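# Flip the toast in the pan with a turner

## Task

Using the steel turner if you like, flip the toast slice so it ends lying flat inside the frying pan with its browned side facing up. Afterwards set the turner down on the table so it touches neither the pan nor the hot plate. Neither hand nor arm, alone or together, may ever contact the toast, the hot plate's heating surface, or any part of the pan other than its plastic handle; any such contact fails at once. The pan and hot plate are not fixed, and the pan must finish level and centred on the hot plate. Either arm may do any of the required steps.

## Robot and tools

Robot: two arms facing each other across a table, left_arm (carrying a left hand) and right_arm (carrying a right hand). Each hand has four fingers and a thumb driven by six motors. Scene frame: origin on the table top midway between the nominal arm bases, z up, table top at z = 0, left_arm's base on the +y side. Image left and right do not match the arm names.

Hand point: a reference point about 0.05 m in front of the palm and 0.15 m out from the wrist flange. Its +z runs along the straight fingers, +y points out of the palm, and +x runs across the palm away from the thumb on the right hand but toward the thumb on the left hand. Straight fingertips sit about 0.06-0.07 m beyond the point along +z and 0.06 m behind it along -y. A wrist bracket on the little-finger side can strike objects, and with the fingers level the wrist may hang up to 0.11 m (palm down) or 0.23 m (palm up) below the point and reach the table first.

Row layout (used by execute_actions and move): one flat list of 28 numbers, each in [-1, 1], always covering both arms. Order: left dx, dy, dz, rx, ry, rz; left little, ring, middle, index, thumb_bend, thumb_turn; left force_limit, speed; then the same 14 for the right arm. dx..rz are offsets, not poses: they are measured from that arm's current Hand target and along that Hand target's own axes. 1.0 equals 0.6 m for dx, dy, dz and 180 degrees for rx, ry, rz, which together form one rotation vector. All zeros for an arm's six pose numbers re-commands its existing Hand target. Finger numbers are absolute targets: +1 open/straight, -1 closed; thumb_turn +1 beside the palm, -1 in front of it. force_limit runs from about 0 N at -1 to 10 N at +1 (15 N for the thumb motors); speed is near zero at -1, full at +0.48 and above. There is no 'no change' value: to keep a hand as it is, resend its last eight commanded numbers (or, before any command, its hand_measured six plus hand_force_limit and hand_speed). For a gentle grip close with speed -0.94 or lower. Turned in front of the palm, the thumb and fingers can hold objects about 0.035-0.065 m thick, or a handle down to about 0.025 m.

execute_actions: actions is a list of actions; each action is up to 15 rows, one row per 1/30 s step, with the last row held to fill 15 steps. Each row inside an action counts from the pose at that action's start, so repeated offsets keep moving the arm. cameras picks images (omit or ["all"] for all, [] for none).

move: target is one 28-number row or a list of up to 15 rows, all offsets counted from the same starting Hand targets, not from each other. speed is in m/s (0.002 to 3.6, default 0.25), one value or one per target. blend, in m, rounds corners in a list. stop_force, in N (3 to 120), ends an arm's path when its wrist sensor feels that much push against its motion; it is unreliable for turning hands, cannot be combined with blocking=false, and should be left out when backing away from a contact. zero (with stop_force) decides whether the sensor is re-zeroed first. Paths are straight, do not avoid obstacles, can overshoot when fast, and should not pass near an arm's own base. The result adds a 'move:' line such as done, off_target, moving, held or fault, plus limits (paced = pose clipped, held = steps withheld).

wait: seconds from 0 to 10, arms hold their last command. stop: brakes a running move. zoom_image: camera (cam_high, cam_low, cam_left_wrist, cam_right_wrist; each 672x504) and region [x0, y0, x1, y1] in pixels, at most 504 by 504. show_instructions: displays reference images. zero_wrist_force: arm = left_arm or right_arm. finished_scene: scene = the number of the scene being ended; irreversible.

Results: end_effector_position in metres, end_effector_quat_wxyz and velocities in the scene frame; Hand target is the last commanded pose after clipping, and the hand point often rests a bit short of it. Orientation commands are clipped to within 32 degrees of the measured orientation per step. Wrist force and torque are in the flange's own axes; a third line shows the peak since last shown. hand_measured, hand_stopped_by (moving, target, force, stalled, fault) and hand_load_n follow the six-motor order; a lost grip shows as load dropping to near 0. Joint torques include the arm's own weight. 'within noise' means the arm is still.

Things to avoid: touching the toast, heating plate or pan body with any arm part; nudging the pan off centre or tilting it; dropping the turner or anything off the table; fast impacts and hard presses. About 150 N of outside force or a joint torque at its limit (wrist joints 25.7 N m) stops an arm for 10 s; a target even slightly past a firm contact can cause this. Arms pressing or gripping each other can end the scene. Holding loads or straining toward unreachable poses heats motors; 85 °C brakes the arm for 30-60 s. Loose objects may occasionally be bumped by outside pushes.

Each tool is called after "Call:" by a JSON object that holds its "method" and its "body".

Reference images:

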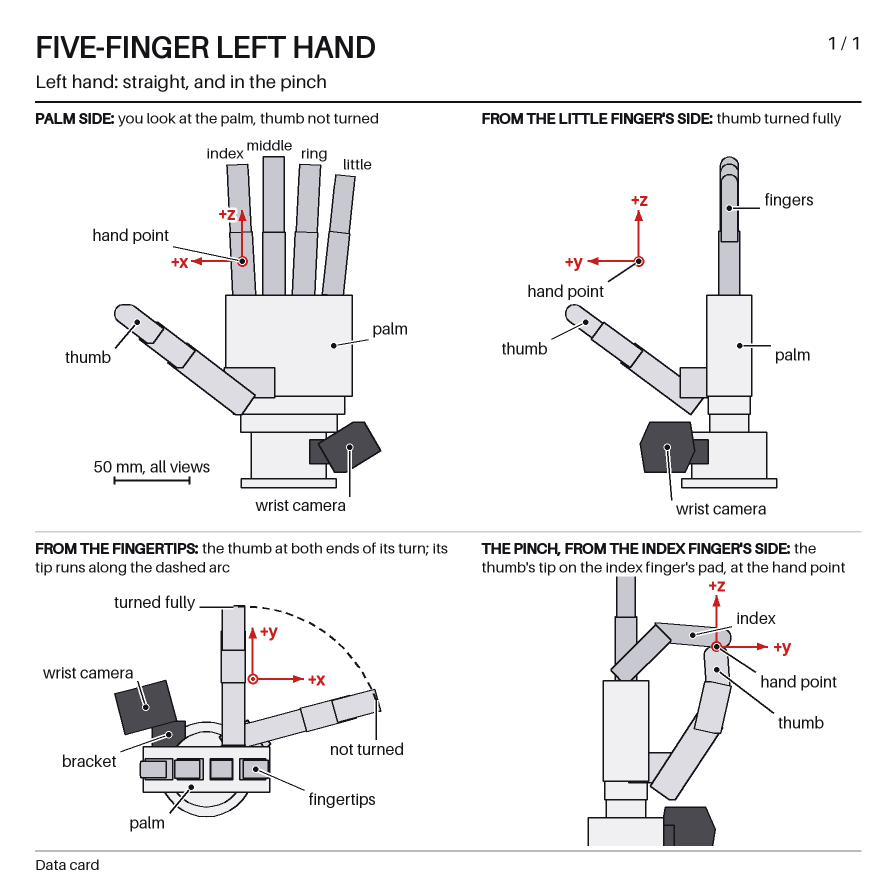

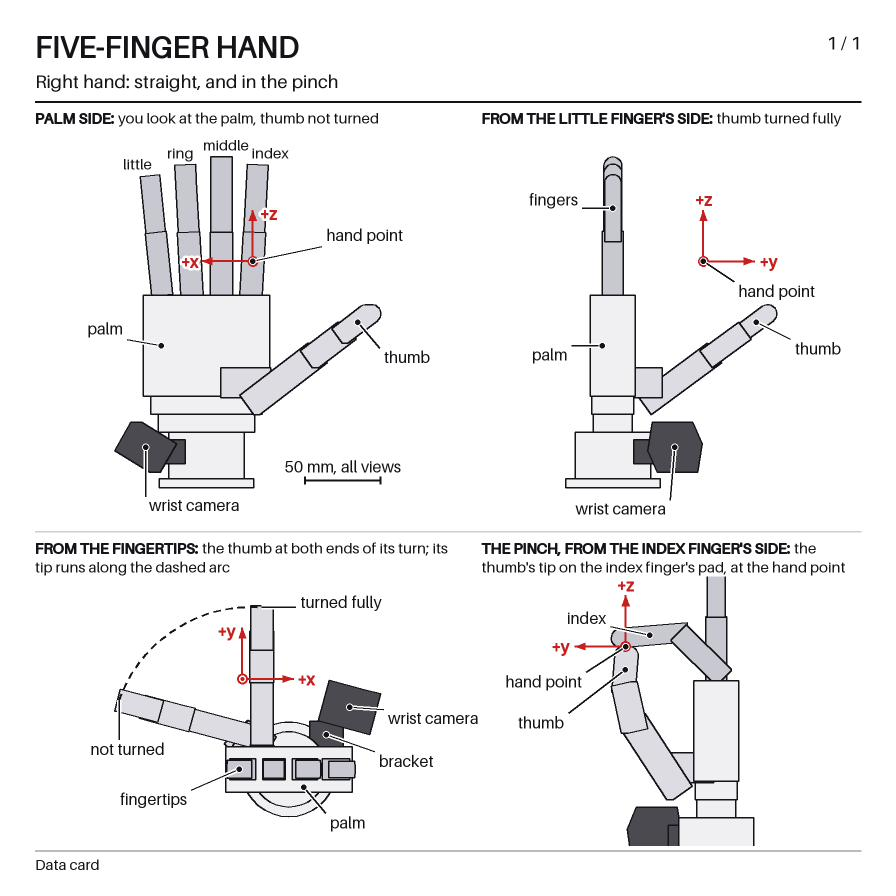

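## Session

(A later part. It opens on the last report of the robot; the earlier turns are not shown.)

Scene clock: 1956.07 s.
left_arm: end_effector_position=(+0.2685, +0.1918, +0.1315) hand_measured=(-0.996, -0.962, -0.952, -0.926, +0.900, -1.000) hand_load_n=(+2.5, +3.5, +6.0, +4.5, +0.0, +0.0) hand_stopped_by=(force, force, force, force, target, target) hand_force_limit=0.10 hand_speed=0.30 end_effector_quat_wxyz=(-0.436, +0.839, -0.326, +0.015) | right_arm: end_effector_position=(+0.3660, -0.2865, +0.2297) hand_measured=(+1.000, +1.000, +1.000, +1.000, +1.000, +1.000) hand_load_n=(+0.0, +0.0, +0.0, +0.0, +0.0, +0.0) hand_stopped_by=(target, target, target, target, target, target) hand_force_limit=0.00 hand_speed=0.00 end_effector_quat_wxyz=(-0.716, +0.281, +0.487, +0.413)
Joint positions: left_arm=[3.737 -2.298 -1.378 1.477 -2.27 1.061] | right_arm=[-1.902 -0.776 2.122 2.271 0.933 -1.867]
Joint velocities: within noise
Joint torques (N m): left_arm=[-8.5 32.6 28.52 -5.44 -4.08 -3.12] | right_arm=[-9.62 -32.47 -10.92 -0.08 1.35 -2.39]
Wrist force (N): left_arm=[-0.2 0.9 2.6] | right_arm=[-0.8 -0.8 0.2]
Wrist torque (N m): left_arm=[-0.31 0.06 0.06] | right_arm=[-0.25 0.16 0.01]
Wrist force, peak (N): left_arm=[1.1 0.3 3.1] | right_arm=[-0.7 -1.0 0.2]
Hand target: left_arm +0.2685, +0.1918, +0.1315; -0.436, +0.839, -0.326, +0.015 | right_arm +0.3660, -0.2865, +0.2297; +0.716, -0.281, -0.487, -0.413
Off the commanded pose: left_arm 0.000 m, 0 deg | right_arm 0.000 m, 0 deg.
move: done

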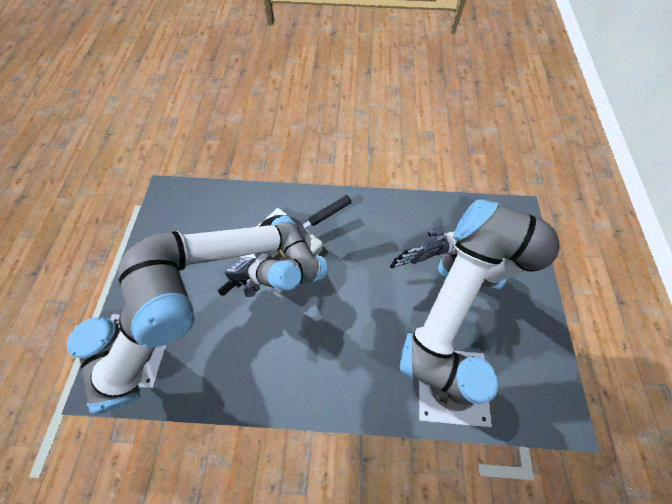

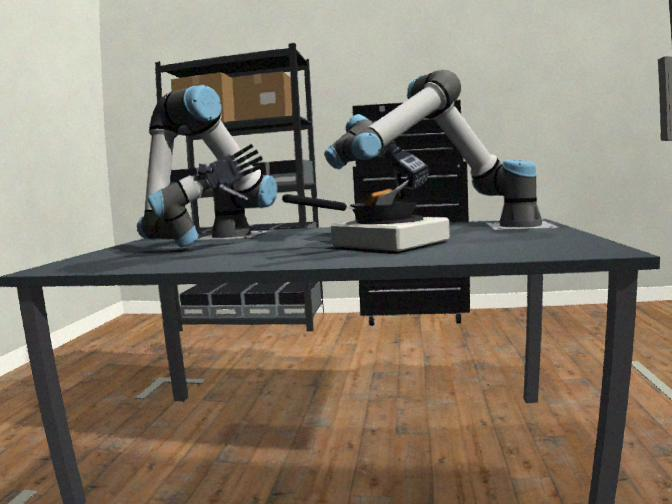

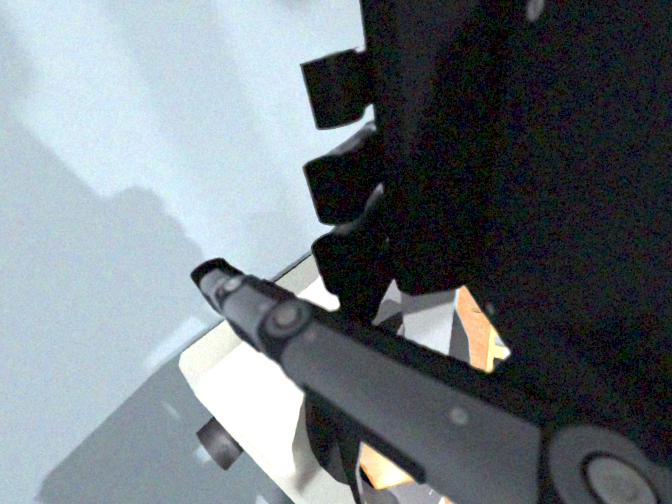

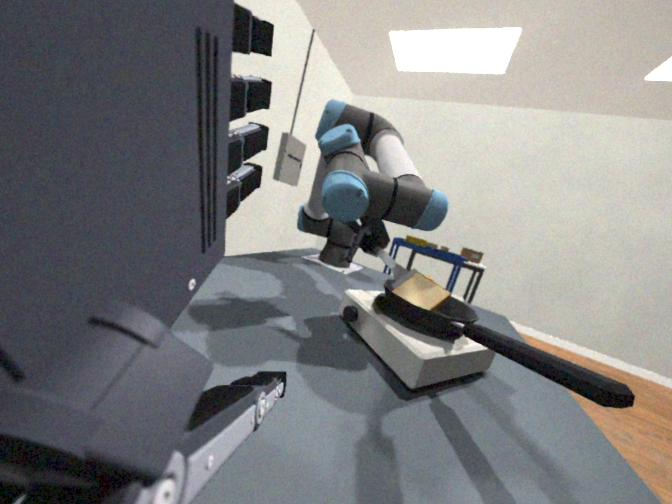

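Call:
{"method": "move", "body": {"target": [0.0019,-0.0095,0.0039,0.0556,0,0,-1,-1,-1,-1,0.9,-1,0.1,0.3,0,0,0,0,0,0,1,1,1,1,1,1,0,0], "speed": 0.05}}

Call:
{"method": "zoom_image", "body": {"camera": "cam_low", "region": [330, 130, 470, 260]}}

Call:
{"method": "zoom_image", "body": {"camera": "cam_right_wrist", "region": [355, 200, 495, 340]}}

Scene clock: 1976.30 s.
left_arm: end_effector_position=(+0.2723, +0.1945, +0.1335) hand_measured=(-0.996, -0.962, -0.952, -0.926, +0.900, -1.000) hand_load_n=(+2.5, +3.0, +6.0, +4.5, +0.0, +0.0) hand_stopped_by=(force, force, force, force, target, target) hand_force_limit=0.10 hand_speed=0.30 end_effector_quat_wxyz=(-0.495, +0.805, -0.324, +0.038) | right_arm: end_effector_position=(+0.3660, -0.2865, +0.2297) hand_measured=(+1.000, +1.000, +1.000, +1.000, +1.000, +1.000) hand_load_n=(+0.0, +0.0, +0.0, +0.5, +0.0, +0.0) hand_stopped_by=(target, target, target, target, target, target) hand_force_limit=0.00 hand_speed=0.00 end_effector_quat_wxyz=(-0.716, +0.281, +0.487, +0.413)
Joint positions: left_arm=[3.694 -2.342 -1.389 1.397 -2.364 0.945] | right_arm=[-1.902 -0.776 2.122 2.271 0.933 -1.867]
Joint velocities: within noise
Joint torques (N m): left_arm=[9.27 50.67 27.87 0.12 1.73 2.46] | right_arm=[-9.52 -31.98 -11.06 -0.19 1.34 -2.41]
Wrist force (N): left_arm=[-0.2 1.4 2.5] | right_arm=[-0.7 -0.6 0.1]
Wrist torque (N m): left_arm=[-0.27 0.08 0.07] | right_arm=[-0.23 0.13 0.03]
Wrist force, peak (N): left_arm=[-0.2 1.4 3.1] | right_arm=[-0.7 -1.2 0.2]
Hand target: left_arm +0.2723, +0.1945, +0.1335; -0.495, +0.805, -0.324, +0.038 (not the last commanded pose) | right_arm +0.3660, -0.2865, +0.2297; +0.716, -0.281, -0.487, -0.413
Off the commanded pose: left_arm 0.001 m, 2 deg | right_arm 0.000 m, 0 deg.
move: held (left_arm; a check stopped the path); limits=held
pose unreachable (left arm): on one or more control steps of this call, first in action 0 (counted from 0), this arm could not follow its commanded pose, so it was not sent that pose on those steps. It may still have moved: this result reports where it is.
cause: moving toward the commanded pose would bring two parts of the arm too close to each other (joints 4 (wrist 1) to 6 (wrist 3) lie between them).

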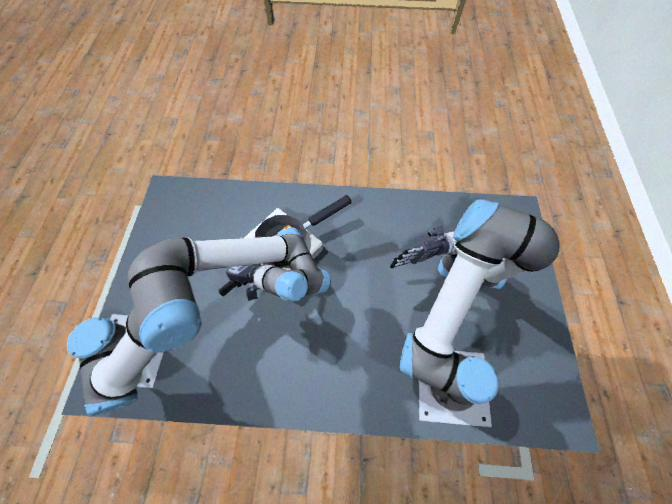

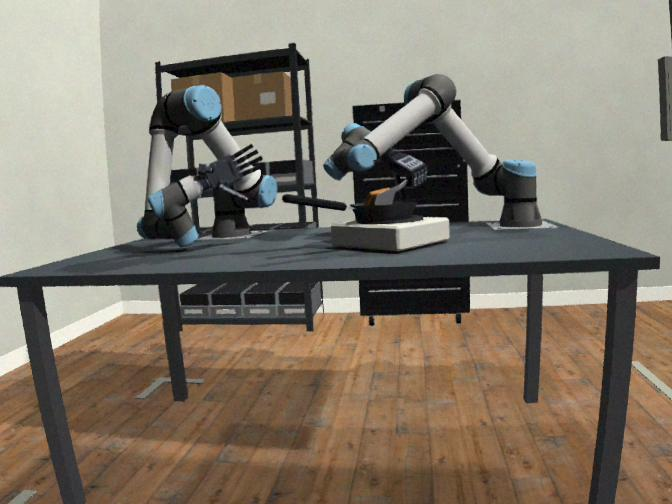

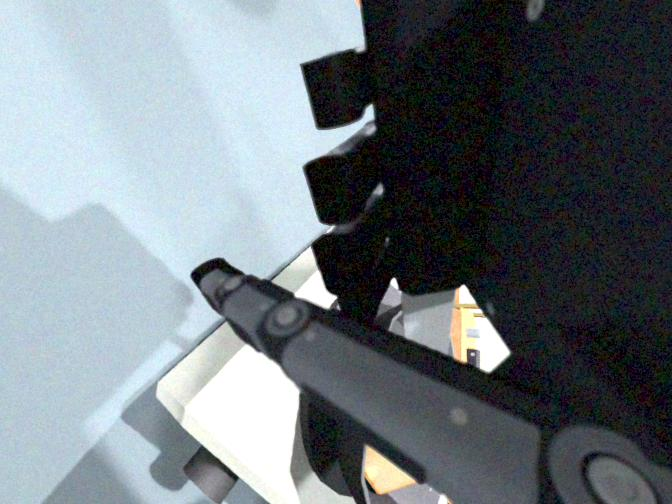

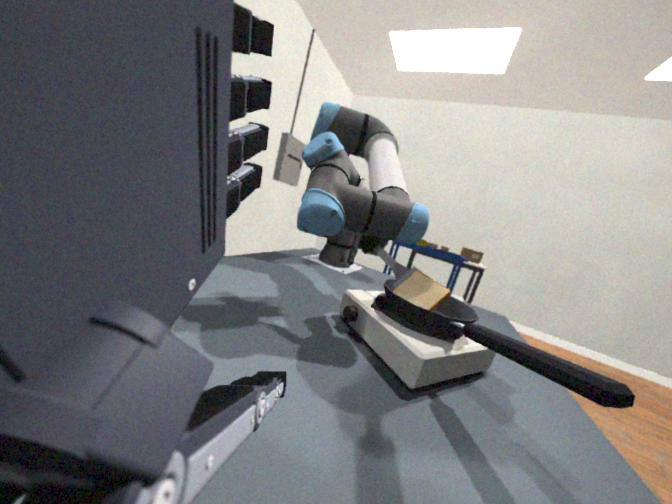

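Scaled by 3.600.

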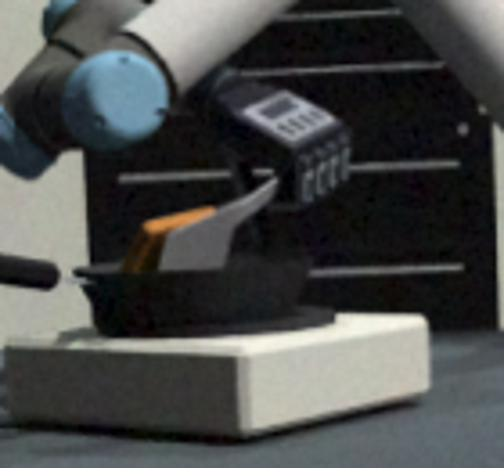

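Scaled by 3.600.

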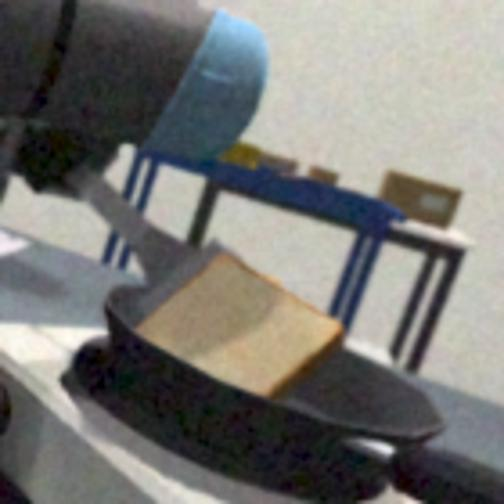

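Call:
{"method": "move", "body": {"target": [0.0,-0.045,0.0,0,0,0,-1,-1,-1,-1,0.9,-1,0.1,0.3,0,0,0,0,0,0,1,1,1,1,1,1,0,0], "speed": 0.04}}

Call:
{"method": "zoom_image", "body": {"camera": "cam_low", "region": [345, 160, 445, 230]}}

Call:
{"method": "zoom_image", "body": {"camera": "cam_right_wrist", "region": [355, 200, 495, 340]}}

Scene clock: 2000.30 s.
left_arm: end_effector_position=(+0.2790, +0.1987, +0.1450) hand_measured=(-0.996, -0.962, -0.952, -0.926, +0.900, -1.000) hand_load_n=(+2.0, +3.5, +6.0, +4.5, +0.0, +0.0) hand_stopped_by=(force, force, force, force, target, target) hand_force_limit=0.10 hand_speed=0.30 end_effector_quat_wxyz=(-0.495, +0.805, -0.324, +0.038) | right_arm: end_effector_position=(+0.3660, -0.2865, +0.2297) hand_measured=(+1.000, +1.000, +1.000, +1.000, +1.000, +1.000) hand_load_n=(+0.5, +0.0, +0.0, +0.0, +0.0, +0.0) hand_stopped_by=(target, target, target, target, target, target) hand_force_limit=0.00 hand_speed=0.00 end_effector_quat_wxyz=(-0.716, +0.281, +0.487, +0.413)
Joint positions: left_arm=[3.708 -2.323 -1.388 1.388 -2.374 0.96] | right_arm=[-1.902 -0.776 2.122 2.271 0.933 -1.867]
Joint velocities: within noise
Joint torques (N m): left_arm=[10.04 49.29 27.81 -5.29 -4.06 1.8] | right_arm=[-9.07 -32.37 -11.28 -0.2 1.37 -2.41]
Wrist force (N): left_arm=[-0.5 1.4 2.6] | right_arm=[-0.6 -0.8 0.2]
Wrist torque (N m): left_arm=[-0.29 0.15 0.06] | right_arm=[-0.26 0.12 0.03]
Wrist force, peak (N): left_arm=[-0.4 1.7 2.9] | right_arm=[-0.8 -1.0 0.1]
Hand target: left_arm +0.2791, +0.1988, +0.1451; -0.495, +0.805, -0.324, +0.038 (not the last commanded pose) | right_arm +0.3660, -0.2865, +0.2297; +0.716, -0.281, -0.487, -0.413
Off the commanded pose: left_arm 0.013 m, 0 deg | right_arm 0.000 m, 0 deg.
move: held (left_arm; a check stopped the path); limits=held
pose unreachable (left arm): on one or more control steps of this call, first in action 0 (counted from 0), this arm could not follow its commanded pose, so it was not sent that pose on those steps. It may still have moved: this result reports where it is.
cause: moving toward the commanded pose would bring two parts of the arm too close to each other (joints 4 (wrist 1) to 6 (wrist 3) lie between them).

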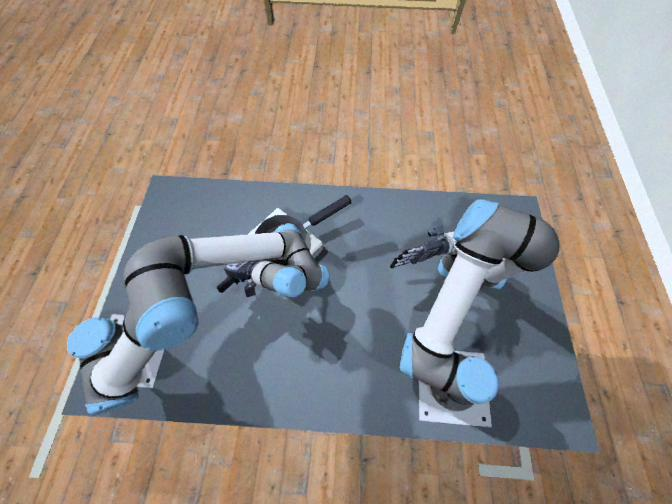

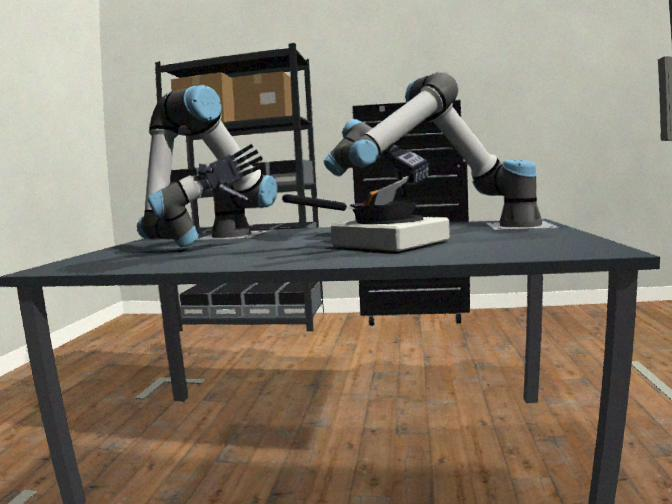

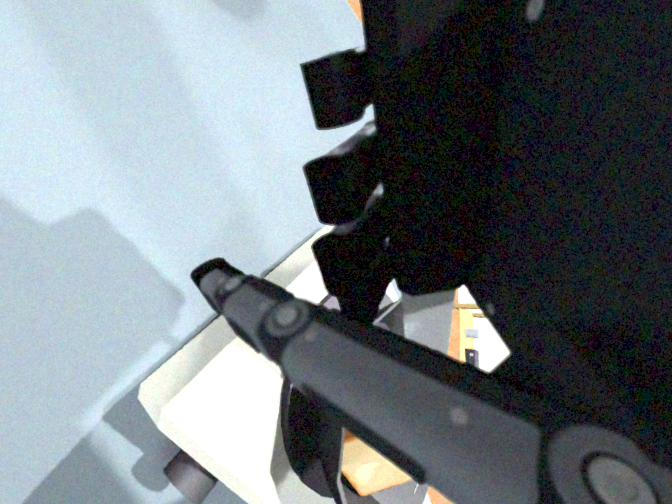

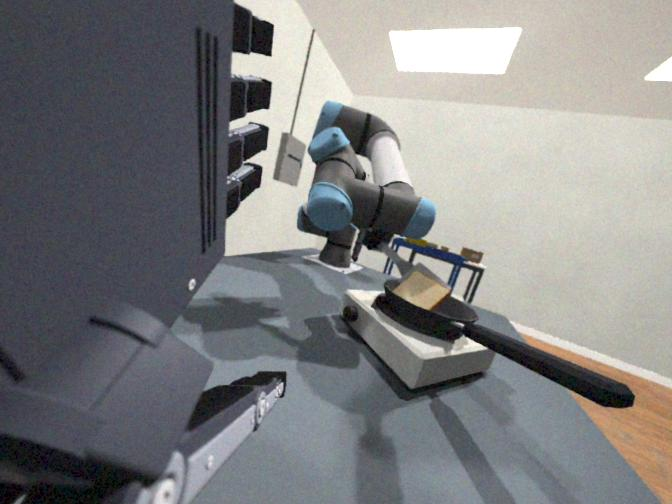

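Scaled by 5.040.

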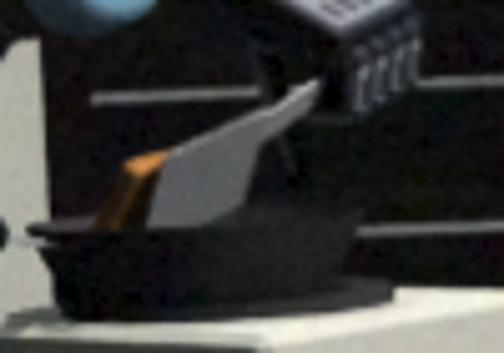

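Scaled by 3.600.

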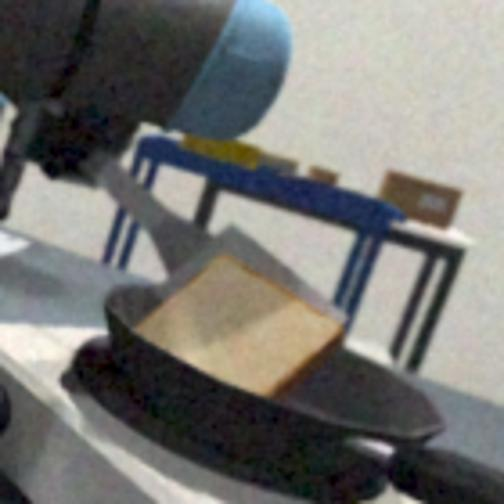

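Call:
{"method": "move", "body": {"target": [0.0022,-0.029,-0.0035,-0.0722,0,0,-1,-1,-1,-1,0.9,-1,0.1,0.3,0,0,0,0,0,0,1,1,1,1,1,1,0,0], "speed": 0.04}}

Call:
{"method": "zoom_image", "body": {"camera": "cam_low", "region": [345, 160, 445, 230]}}

Call:
{"method": "zoom_image", "body": {"camera": "cam_right_wrist", "region": [355, 200, 495, 340]}}

Scene clock: 2011.07 s.
left_arm: end_effector_position=(+0.2878, +0.2016, +0.1601) hand_measured=(-0.996, -0.962, -0.952, -0.926, +0.900, -1.000) hand_load_n=(+2.5, +3.0, +6.0, +4.5, +0.0, +0.0) hand_stopped_by=(force, force, force, force, target, target) hand_force_limit=0.10 hand_speed=0.30 end_effector_quat_wxyz=(-0.401, +0.856, -0.326, +0.001) | right_arm: end_effector_position=(+0.3660, -0.2865, +0.2297) hand_measured=(+1.000, +1.000, +1.000, +1.000, +1.000, +1.000) hand_load_n=(+0.0, +0.0, +0.0, +0.0, +0.0, +0.0) hand_stopped_by=(target, target, target, target, target, target) hand_force_limit=0.00 hand_speed=0.00 end_effector_quat_wxyz=(-0.716, +0.281, +0.487, +0.413)
Joint positions: left_arm=[3.81 -2.232 -1.356 1.486 -2.235 1.17] | right_arm=[-1.902 -0.776 2.122 2.271 0.933 -1.867]
Joint velocities: within noise
Joint torques (N m): left_arm=[8.53 48.41 30.05 -0.25 1.93 2.24] | right_arm=[-9.35 -32.24 -10.98 -0.29 1.31 -2.49]
Wrist force (N): left_arm=[-0.5 1.1 2.7] | right_arm=[-0.7 -0.8 0.0]
Wrist torque (N m): left_arm=[-0.20 0.09 0.05] | right_arm=[-0.25 0.14 0.03]
Wrist force, peak (N): left_arm=[-0.5 1.2 3.1] | right_arm=[-0.9 -1.0 0.2]
Hand target: left_arm +0.2878, +0.2016, +0.1602; -0.401, +0.856, -0.326, +0.001 | right_arm +0.3660, -0.2865, +0.2297; +0.716, -0.281, -0.487, -0.413
Off the commanded pose: left_arm 0.000 m, 0 deg | right_arm 0.000 m, 0 deg.
move: done

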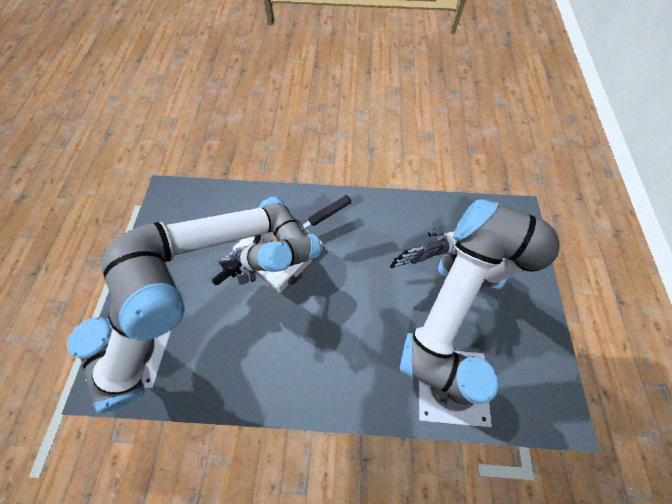

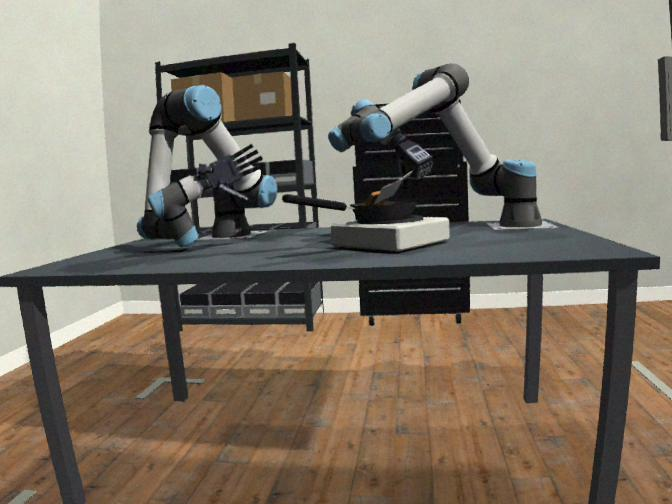

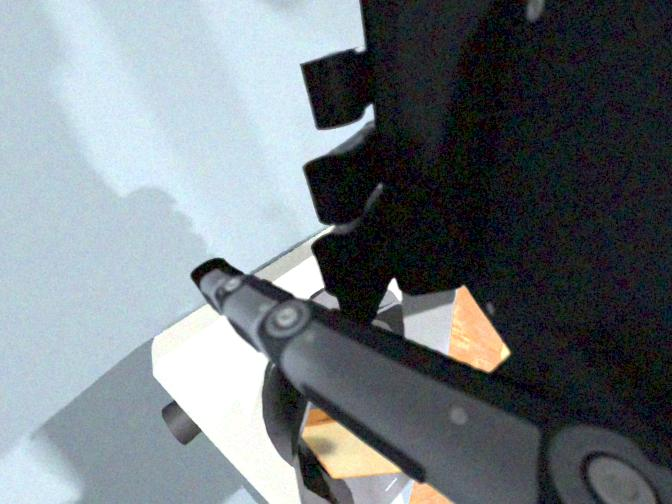

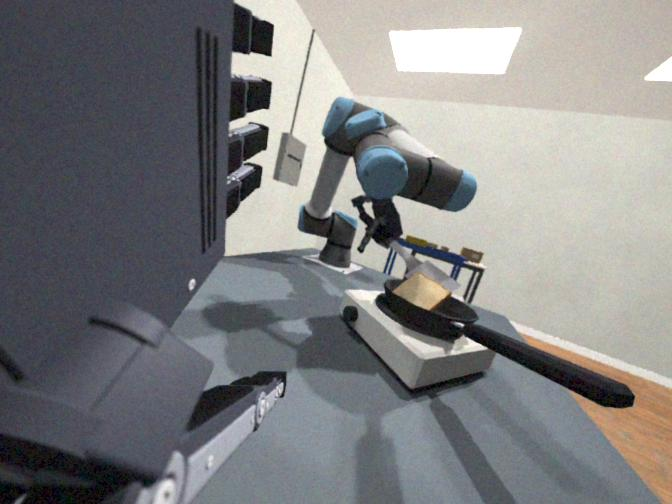

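Scaled by 5.040.

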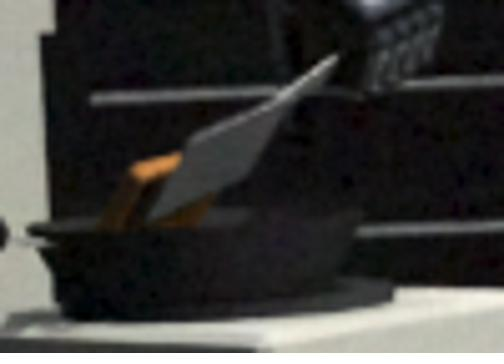

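Scaled by 3.600.

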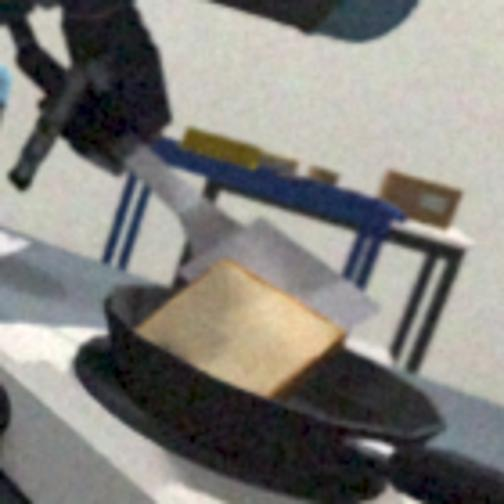

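Call:
{"method": "move", "body": {"target": [-0.0009,0.0095,-0.0141,0,0,0,-1,-1,-1,-1,0.9,-1,0.1,0.3,0,0,0,0,0,0,1,1,1,1,1,1,0,0], "speed": 0.04}}

Call:
{"method": "zoom_image", "body": {"camera": "cam_low", "region": [345, 160, 445, 230]}}

Call:
{"method": "zoom_image", "body": {"camera": "cam_right_wrist", "region": [355, 200, 495, 340]}}

Scene clock: 2016.43 s.
left_arm: end_effector_position=(+0.2820, +0.1935, +0.1621) hand_measured=(-0.996, -0.962, -0.952, -0.926, +0.900, -1.000) hand_load_n=(+2.5, +3.0, +6.0, +4.5, +0.0, +0.0) hand_stopped_by=(force, force, force, force, target, target) hand_force_limit=0.10 hand_speed=0.30 end_effector_quat_wxyz=(-0.401, +0.856, -0.326, +0.001) | right_arm: end_effector_position=(+0.3660, -0.2865, +0.2297) hand_measured=(+1.000, +1.000, +1.000, +1.000, +1.000, +1.000) hand_load_n=(+0.0, +0.0, +0.0, +0.0, +0.0, +0.0) hand_stopped_by=(target, target, target, target, target, target) hand_force_limit=0.00 hand_speed=0.00 end_effector_quat_wxyz=(-0.716, +0.281, +0.487, +0.413)
Joint positions: left_arm=[3.793 -2.242 -1.336 1.464 -2.226 1.151] | right_arm=[-1.902 -0.776 2.122 2.271 0.933 -1.867]
Joint velocities: within noise
Joint torques (N m): left_arm=[-8.66 34.34 31.9 -5.34 1.79 -2.73] | right_arm=[-9.8 -32.66 -10.74 -0.2 1.17 -2.29]
Wrist force (N): left_arm=[-0.3 1.1 2.9] | right_arm=[-0.7 -0.8 0.3]
Wrist torque (N m): left_arm=[-0.21 0.07 0.06] | right_arm=[-0.27 0.13 0.03]
Wrist force, peak (N): left_arm=[-0.2 1.4 3.0] | right_arm=[-0.7 -1.1 0.2]
Hand target: left_arm +0.2819, +0.1935, +0.1621; -0.401, +0.856, -0.326, +0.001 | right_arm +0.3660, -0.2865, +0.2297; +0.716, -0.281, -0.487, -0.413
Off the commanded pose: left_arm 0.000 m, 0 deg | right_arm 0.000 m, 0 deg.
move: done

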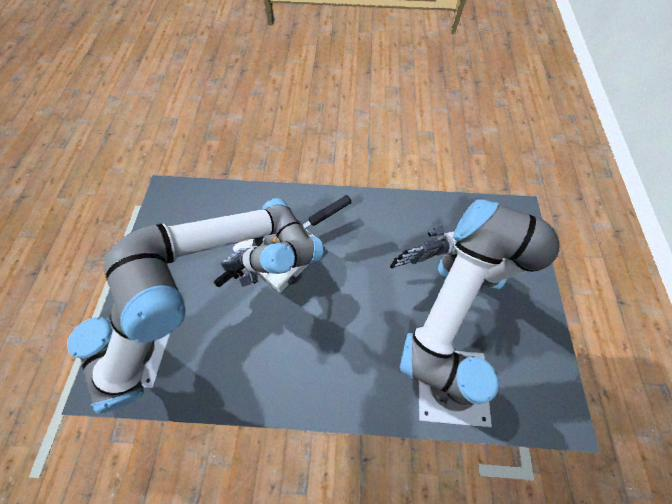

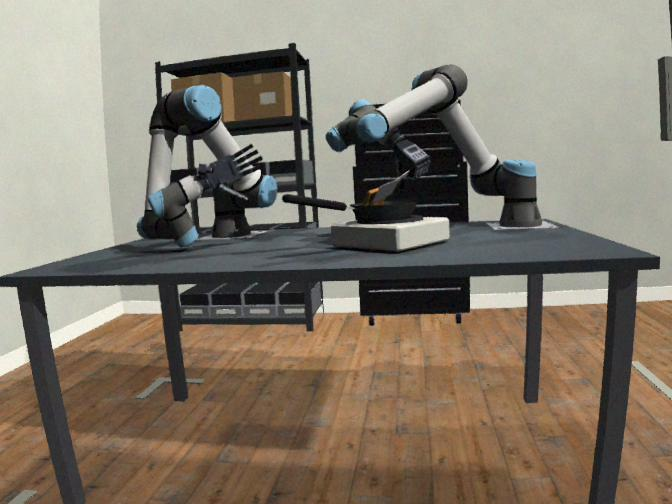

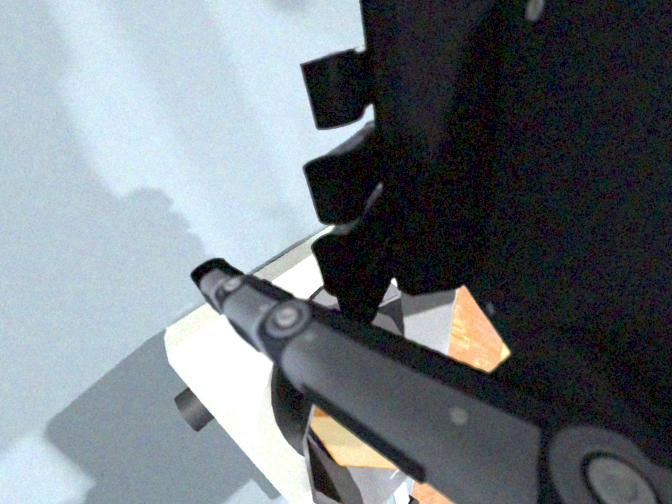

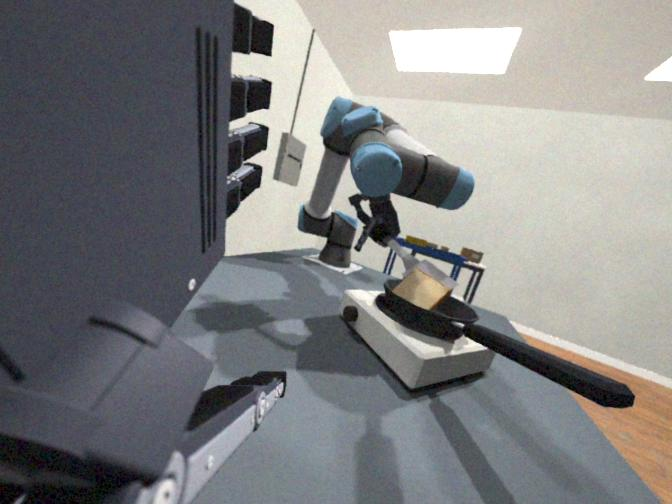

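Scaled by 5.040.

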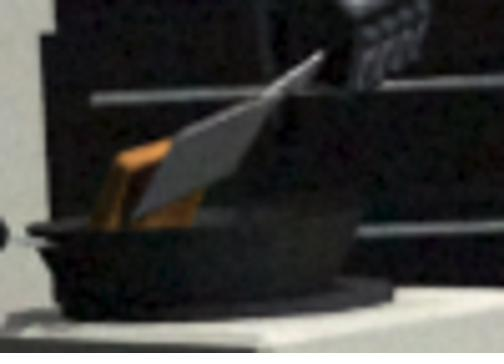

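Scaled by 3.600.

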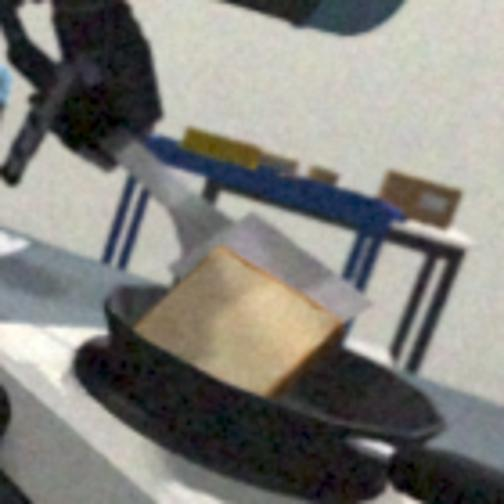

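Call:
{"method": "move", "body": {"target": [-0.0002,0.0110,-0.0118,0,0,0,-1,-1,-1,-1,0.9,-1,0.1,0.3,0,0,0,0,0,0,1,1,1,1,1,1,0,0], "speed": 0.04}}

Call:
{"method": "zoom_image", "body": {"camera": "cam_low", "region": [345, 160, 445, 230]}}

Call:
{"method": "zoom_image", "body": {"camera": "cam_right_wrist", "region": [355, 200, 495, 340]}}

Scene clock: 2020.70 s.
left_arm: end_effector_position=(+0.2764, +0.1857, +0.1624) hand_measured=(-0.996, -0.962, -0.952, -0.926, +0.900, -1.000) hand_load_n=(+2.5, +3.0, +6.0, +4.5, +0.0, +0.0) hand_stopped_by=(force, force, force, force, target, target) hand_force_limit=0.10 hand_speed=0.30 end_effector_quat_wxyz=(-0.401, +0.856, -0.326, +0.001) | right_arm: end_effector_position=(+0.3660, -0.2865, +0.2297) hand_measured=(+1.000, +1.000, +1.000, +1.000, +1.000, +1.000) hand_load_n=(+0.0, +0.0, +0.0, +0.0, +0.0, +0.0) hand_stopped_by=(target, target, target, target, target, target) hand_force_limit=0.00 hand_speed=0.00 end_effector_quat_wxyz=(-0.716, +0.281, +0.487, +0.413)
Joint positions: left_arm=[3.776 -2.253 -1.318 1.446 -2.217 1.133] | right_arm=[-1.902 -0.776 2.122 2.271 0.933 -1.867]
Joint velocities: within noise
Joint torques (N m): left_arm=[-8.67 31.29 29.6 -5.08 1.74 -2.85] | right_arm=[-9.58 -32.92 -10.58 -0.32 1.24 -2.39]
Wrist force (N): left_arm=[-0.5 1.1 2.8] | right_arm=[-0.6 -0.9 0.1]
Wrist torque (N m): left_arm=[-0.23 0.11 0.04] | right_arm=[-0.28 0.11 0.03]
Wrist force, peak (N): left_arm=[-0.3 1.0 3.0] | right_arm=[-0.8 -1.0 0.2]
Hand target: left_arm +0.2763, +0.1856, +0.1624; -0.401, +0.856, -0.326, +0.001 | right_arm +0.3660, -0.2865, +0.2297; +0.716, -0.281, -0.487, -0.413
Off the commanded pose: left_arm 0.000 m, 0 deg | right_arm 0.000 m, 0 deg.
move: done

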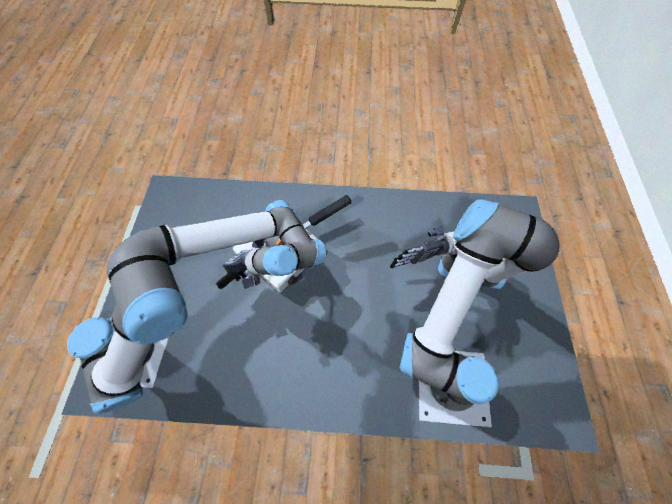

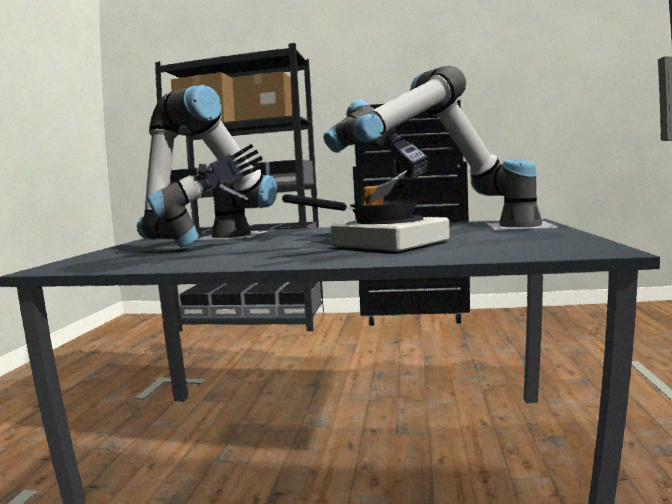

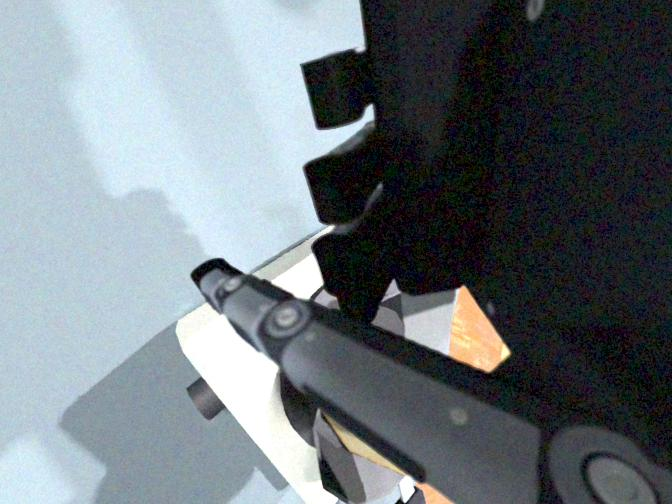

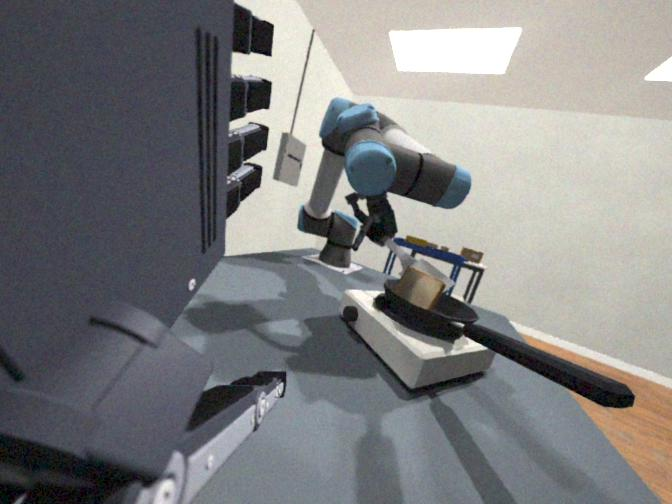

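Scaled by 5.040.

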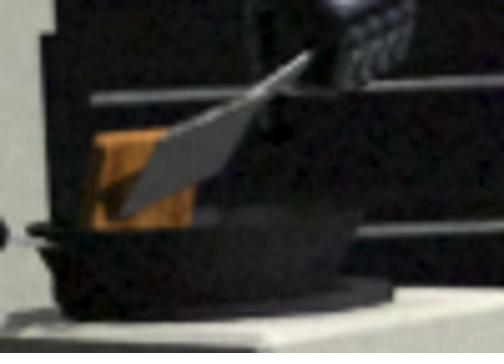

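Scaled by 3.600.

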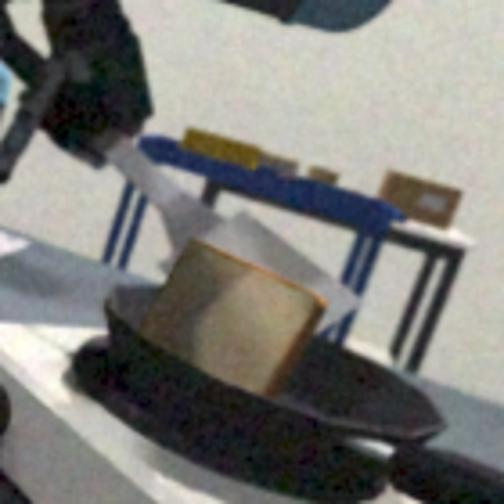

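Call:
{"method": "move", "body": {"target": [-0.0001,0.0071,-0.0071,0,0,0,-1,-1,-1,-1,0.9,-1,0.1,0.3,0,0,0,0,0,0,1,1,1,1,1,1,0,0], "speed": 0.03}}

Call:
{"method": "zoom_image", "body": {"camera": "cam_low", "region": [345, 160, 445, 230]}}

Call:
{"method": "zoom_image", "body": {"camera": "cam_right_wrist", "region": [355, 200, 495, 340]}}

Scene clock: 2024.47 s.
left_arm: end_effector_position=(+0.2728, +0.1808, +0.1624) hand_measured=(-0.996, -0.962, -0.952, -0.926, +0.900, -1.000) hand_load_n=(+2.5, +3.0, +6.0, +4.5, +0.0, +0.0) hand_stopped_by=(force, force, force, force, target, target) hand_force_limit=0.10 hand_speed=0.30 end_effector_quat_wxyz=(-0.401, +0.856, -0.326, +0.001) | right_arm: end_effector_position=(+0.3660, -0.2865, +0.2297) hand_measured=(+1.000, +1.000, +1.000, +1.000, +1.000, +1.000) hand_load_n=(+0.0, +0.0, +0.0, +0.0, +0.0, +0.0) hand_stopped_by=(target, target, target, target, target, target) hand_force_limit=0.00 hand_speed=0.00 end_effector_quat_wxyz=(-0.716, +0.281, +0.487, +0.413)
Joint positions: left_arm=[3.765 -2.261 -1.306 1.436 -2.212 1.122] | right_arm=[-1.902 -0.776 2.122 2.271 0.933 -1.867]
Joint velocities: within noise
Joint torques (N m): left_arm=[-9.12 32.45 30.33 -5.68 1.86 -3.19] | right_arm=[-10.01 -32.97 -10.23 -0.25 1.22 -2.44]
Wrist force (N): left_arm=[-0.4 1.4 2.6] | right_arm=[-0.5 -0.9 0.4]
Wrist torque (N m): left_arm=[-0.18 0.10 0.03] | right_arm=[-0.28 0.09 0.04]
Wrist force, peak (N): left_arm=[-0.3 1.4 2.9] | right_arm=[-0.8 -1.0 0.2]
Hand target: left_arm +0.2728, +0.1807, +0.1624; -0.401, +0.856, -0.326, +0.001 | right_arm +0.3660, -0.2865, +0.2297; +0.716, -0.281, -0.487, -0.413
Off the commanded pose: left_arm 0.000 m, 0 deg | right_arm 0.000 m, 0 deg.
move: done

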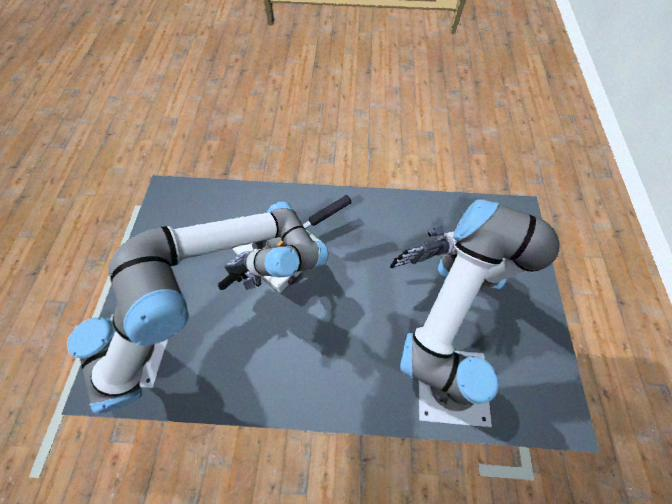

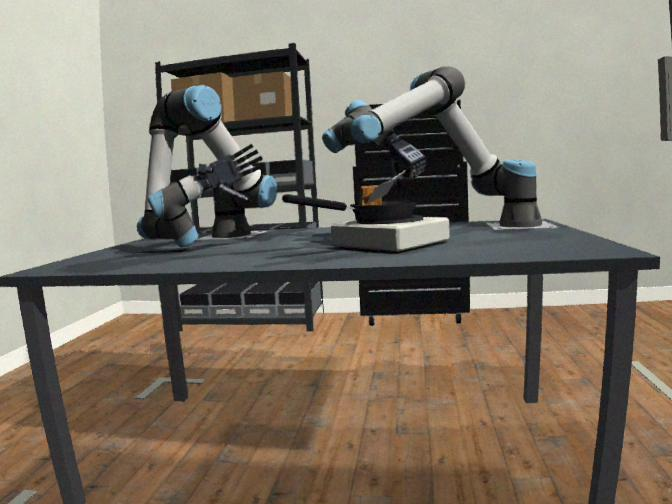

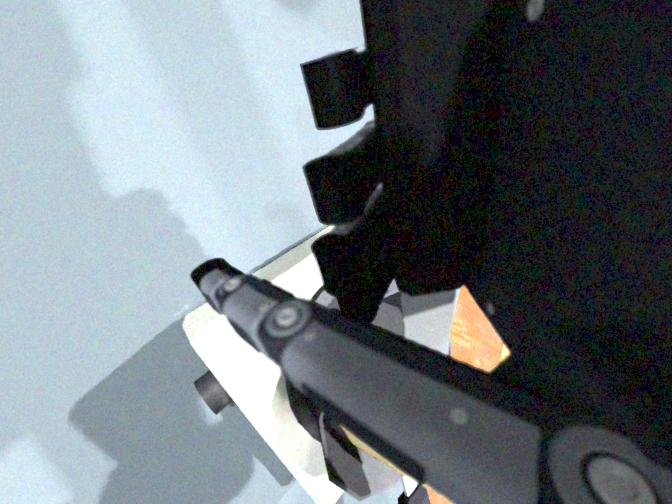

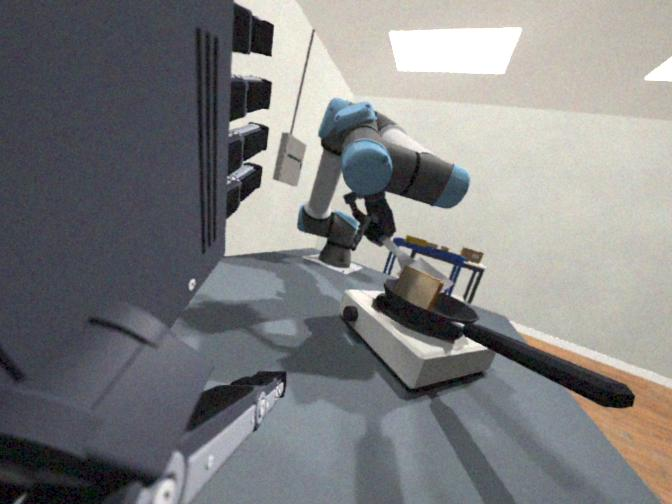

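Scaled by 5.040.

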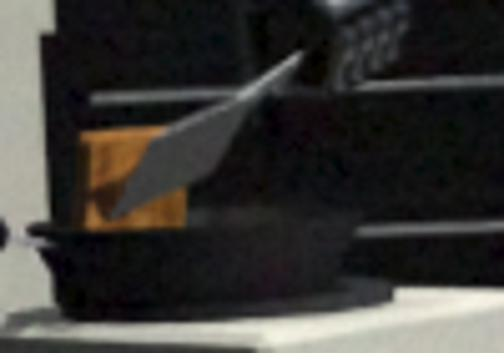

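Scaled by 3.600.

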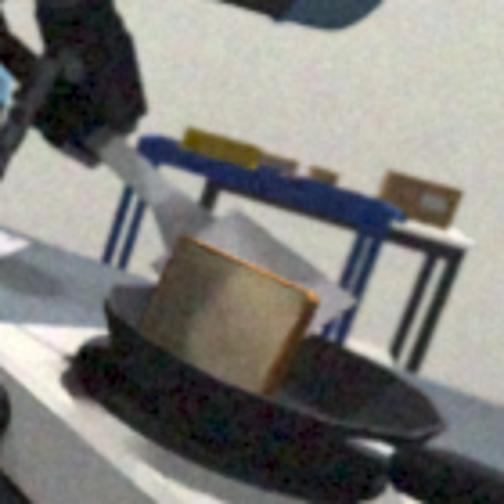

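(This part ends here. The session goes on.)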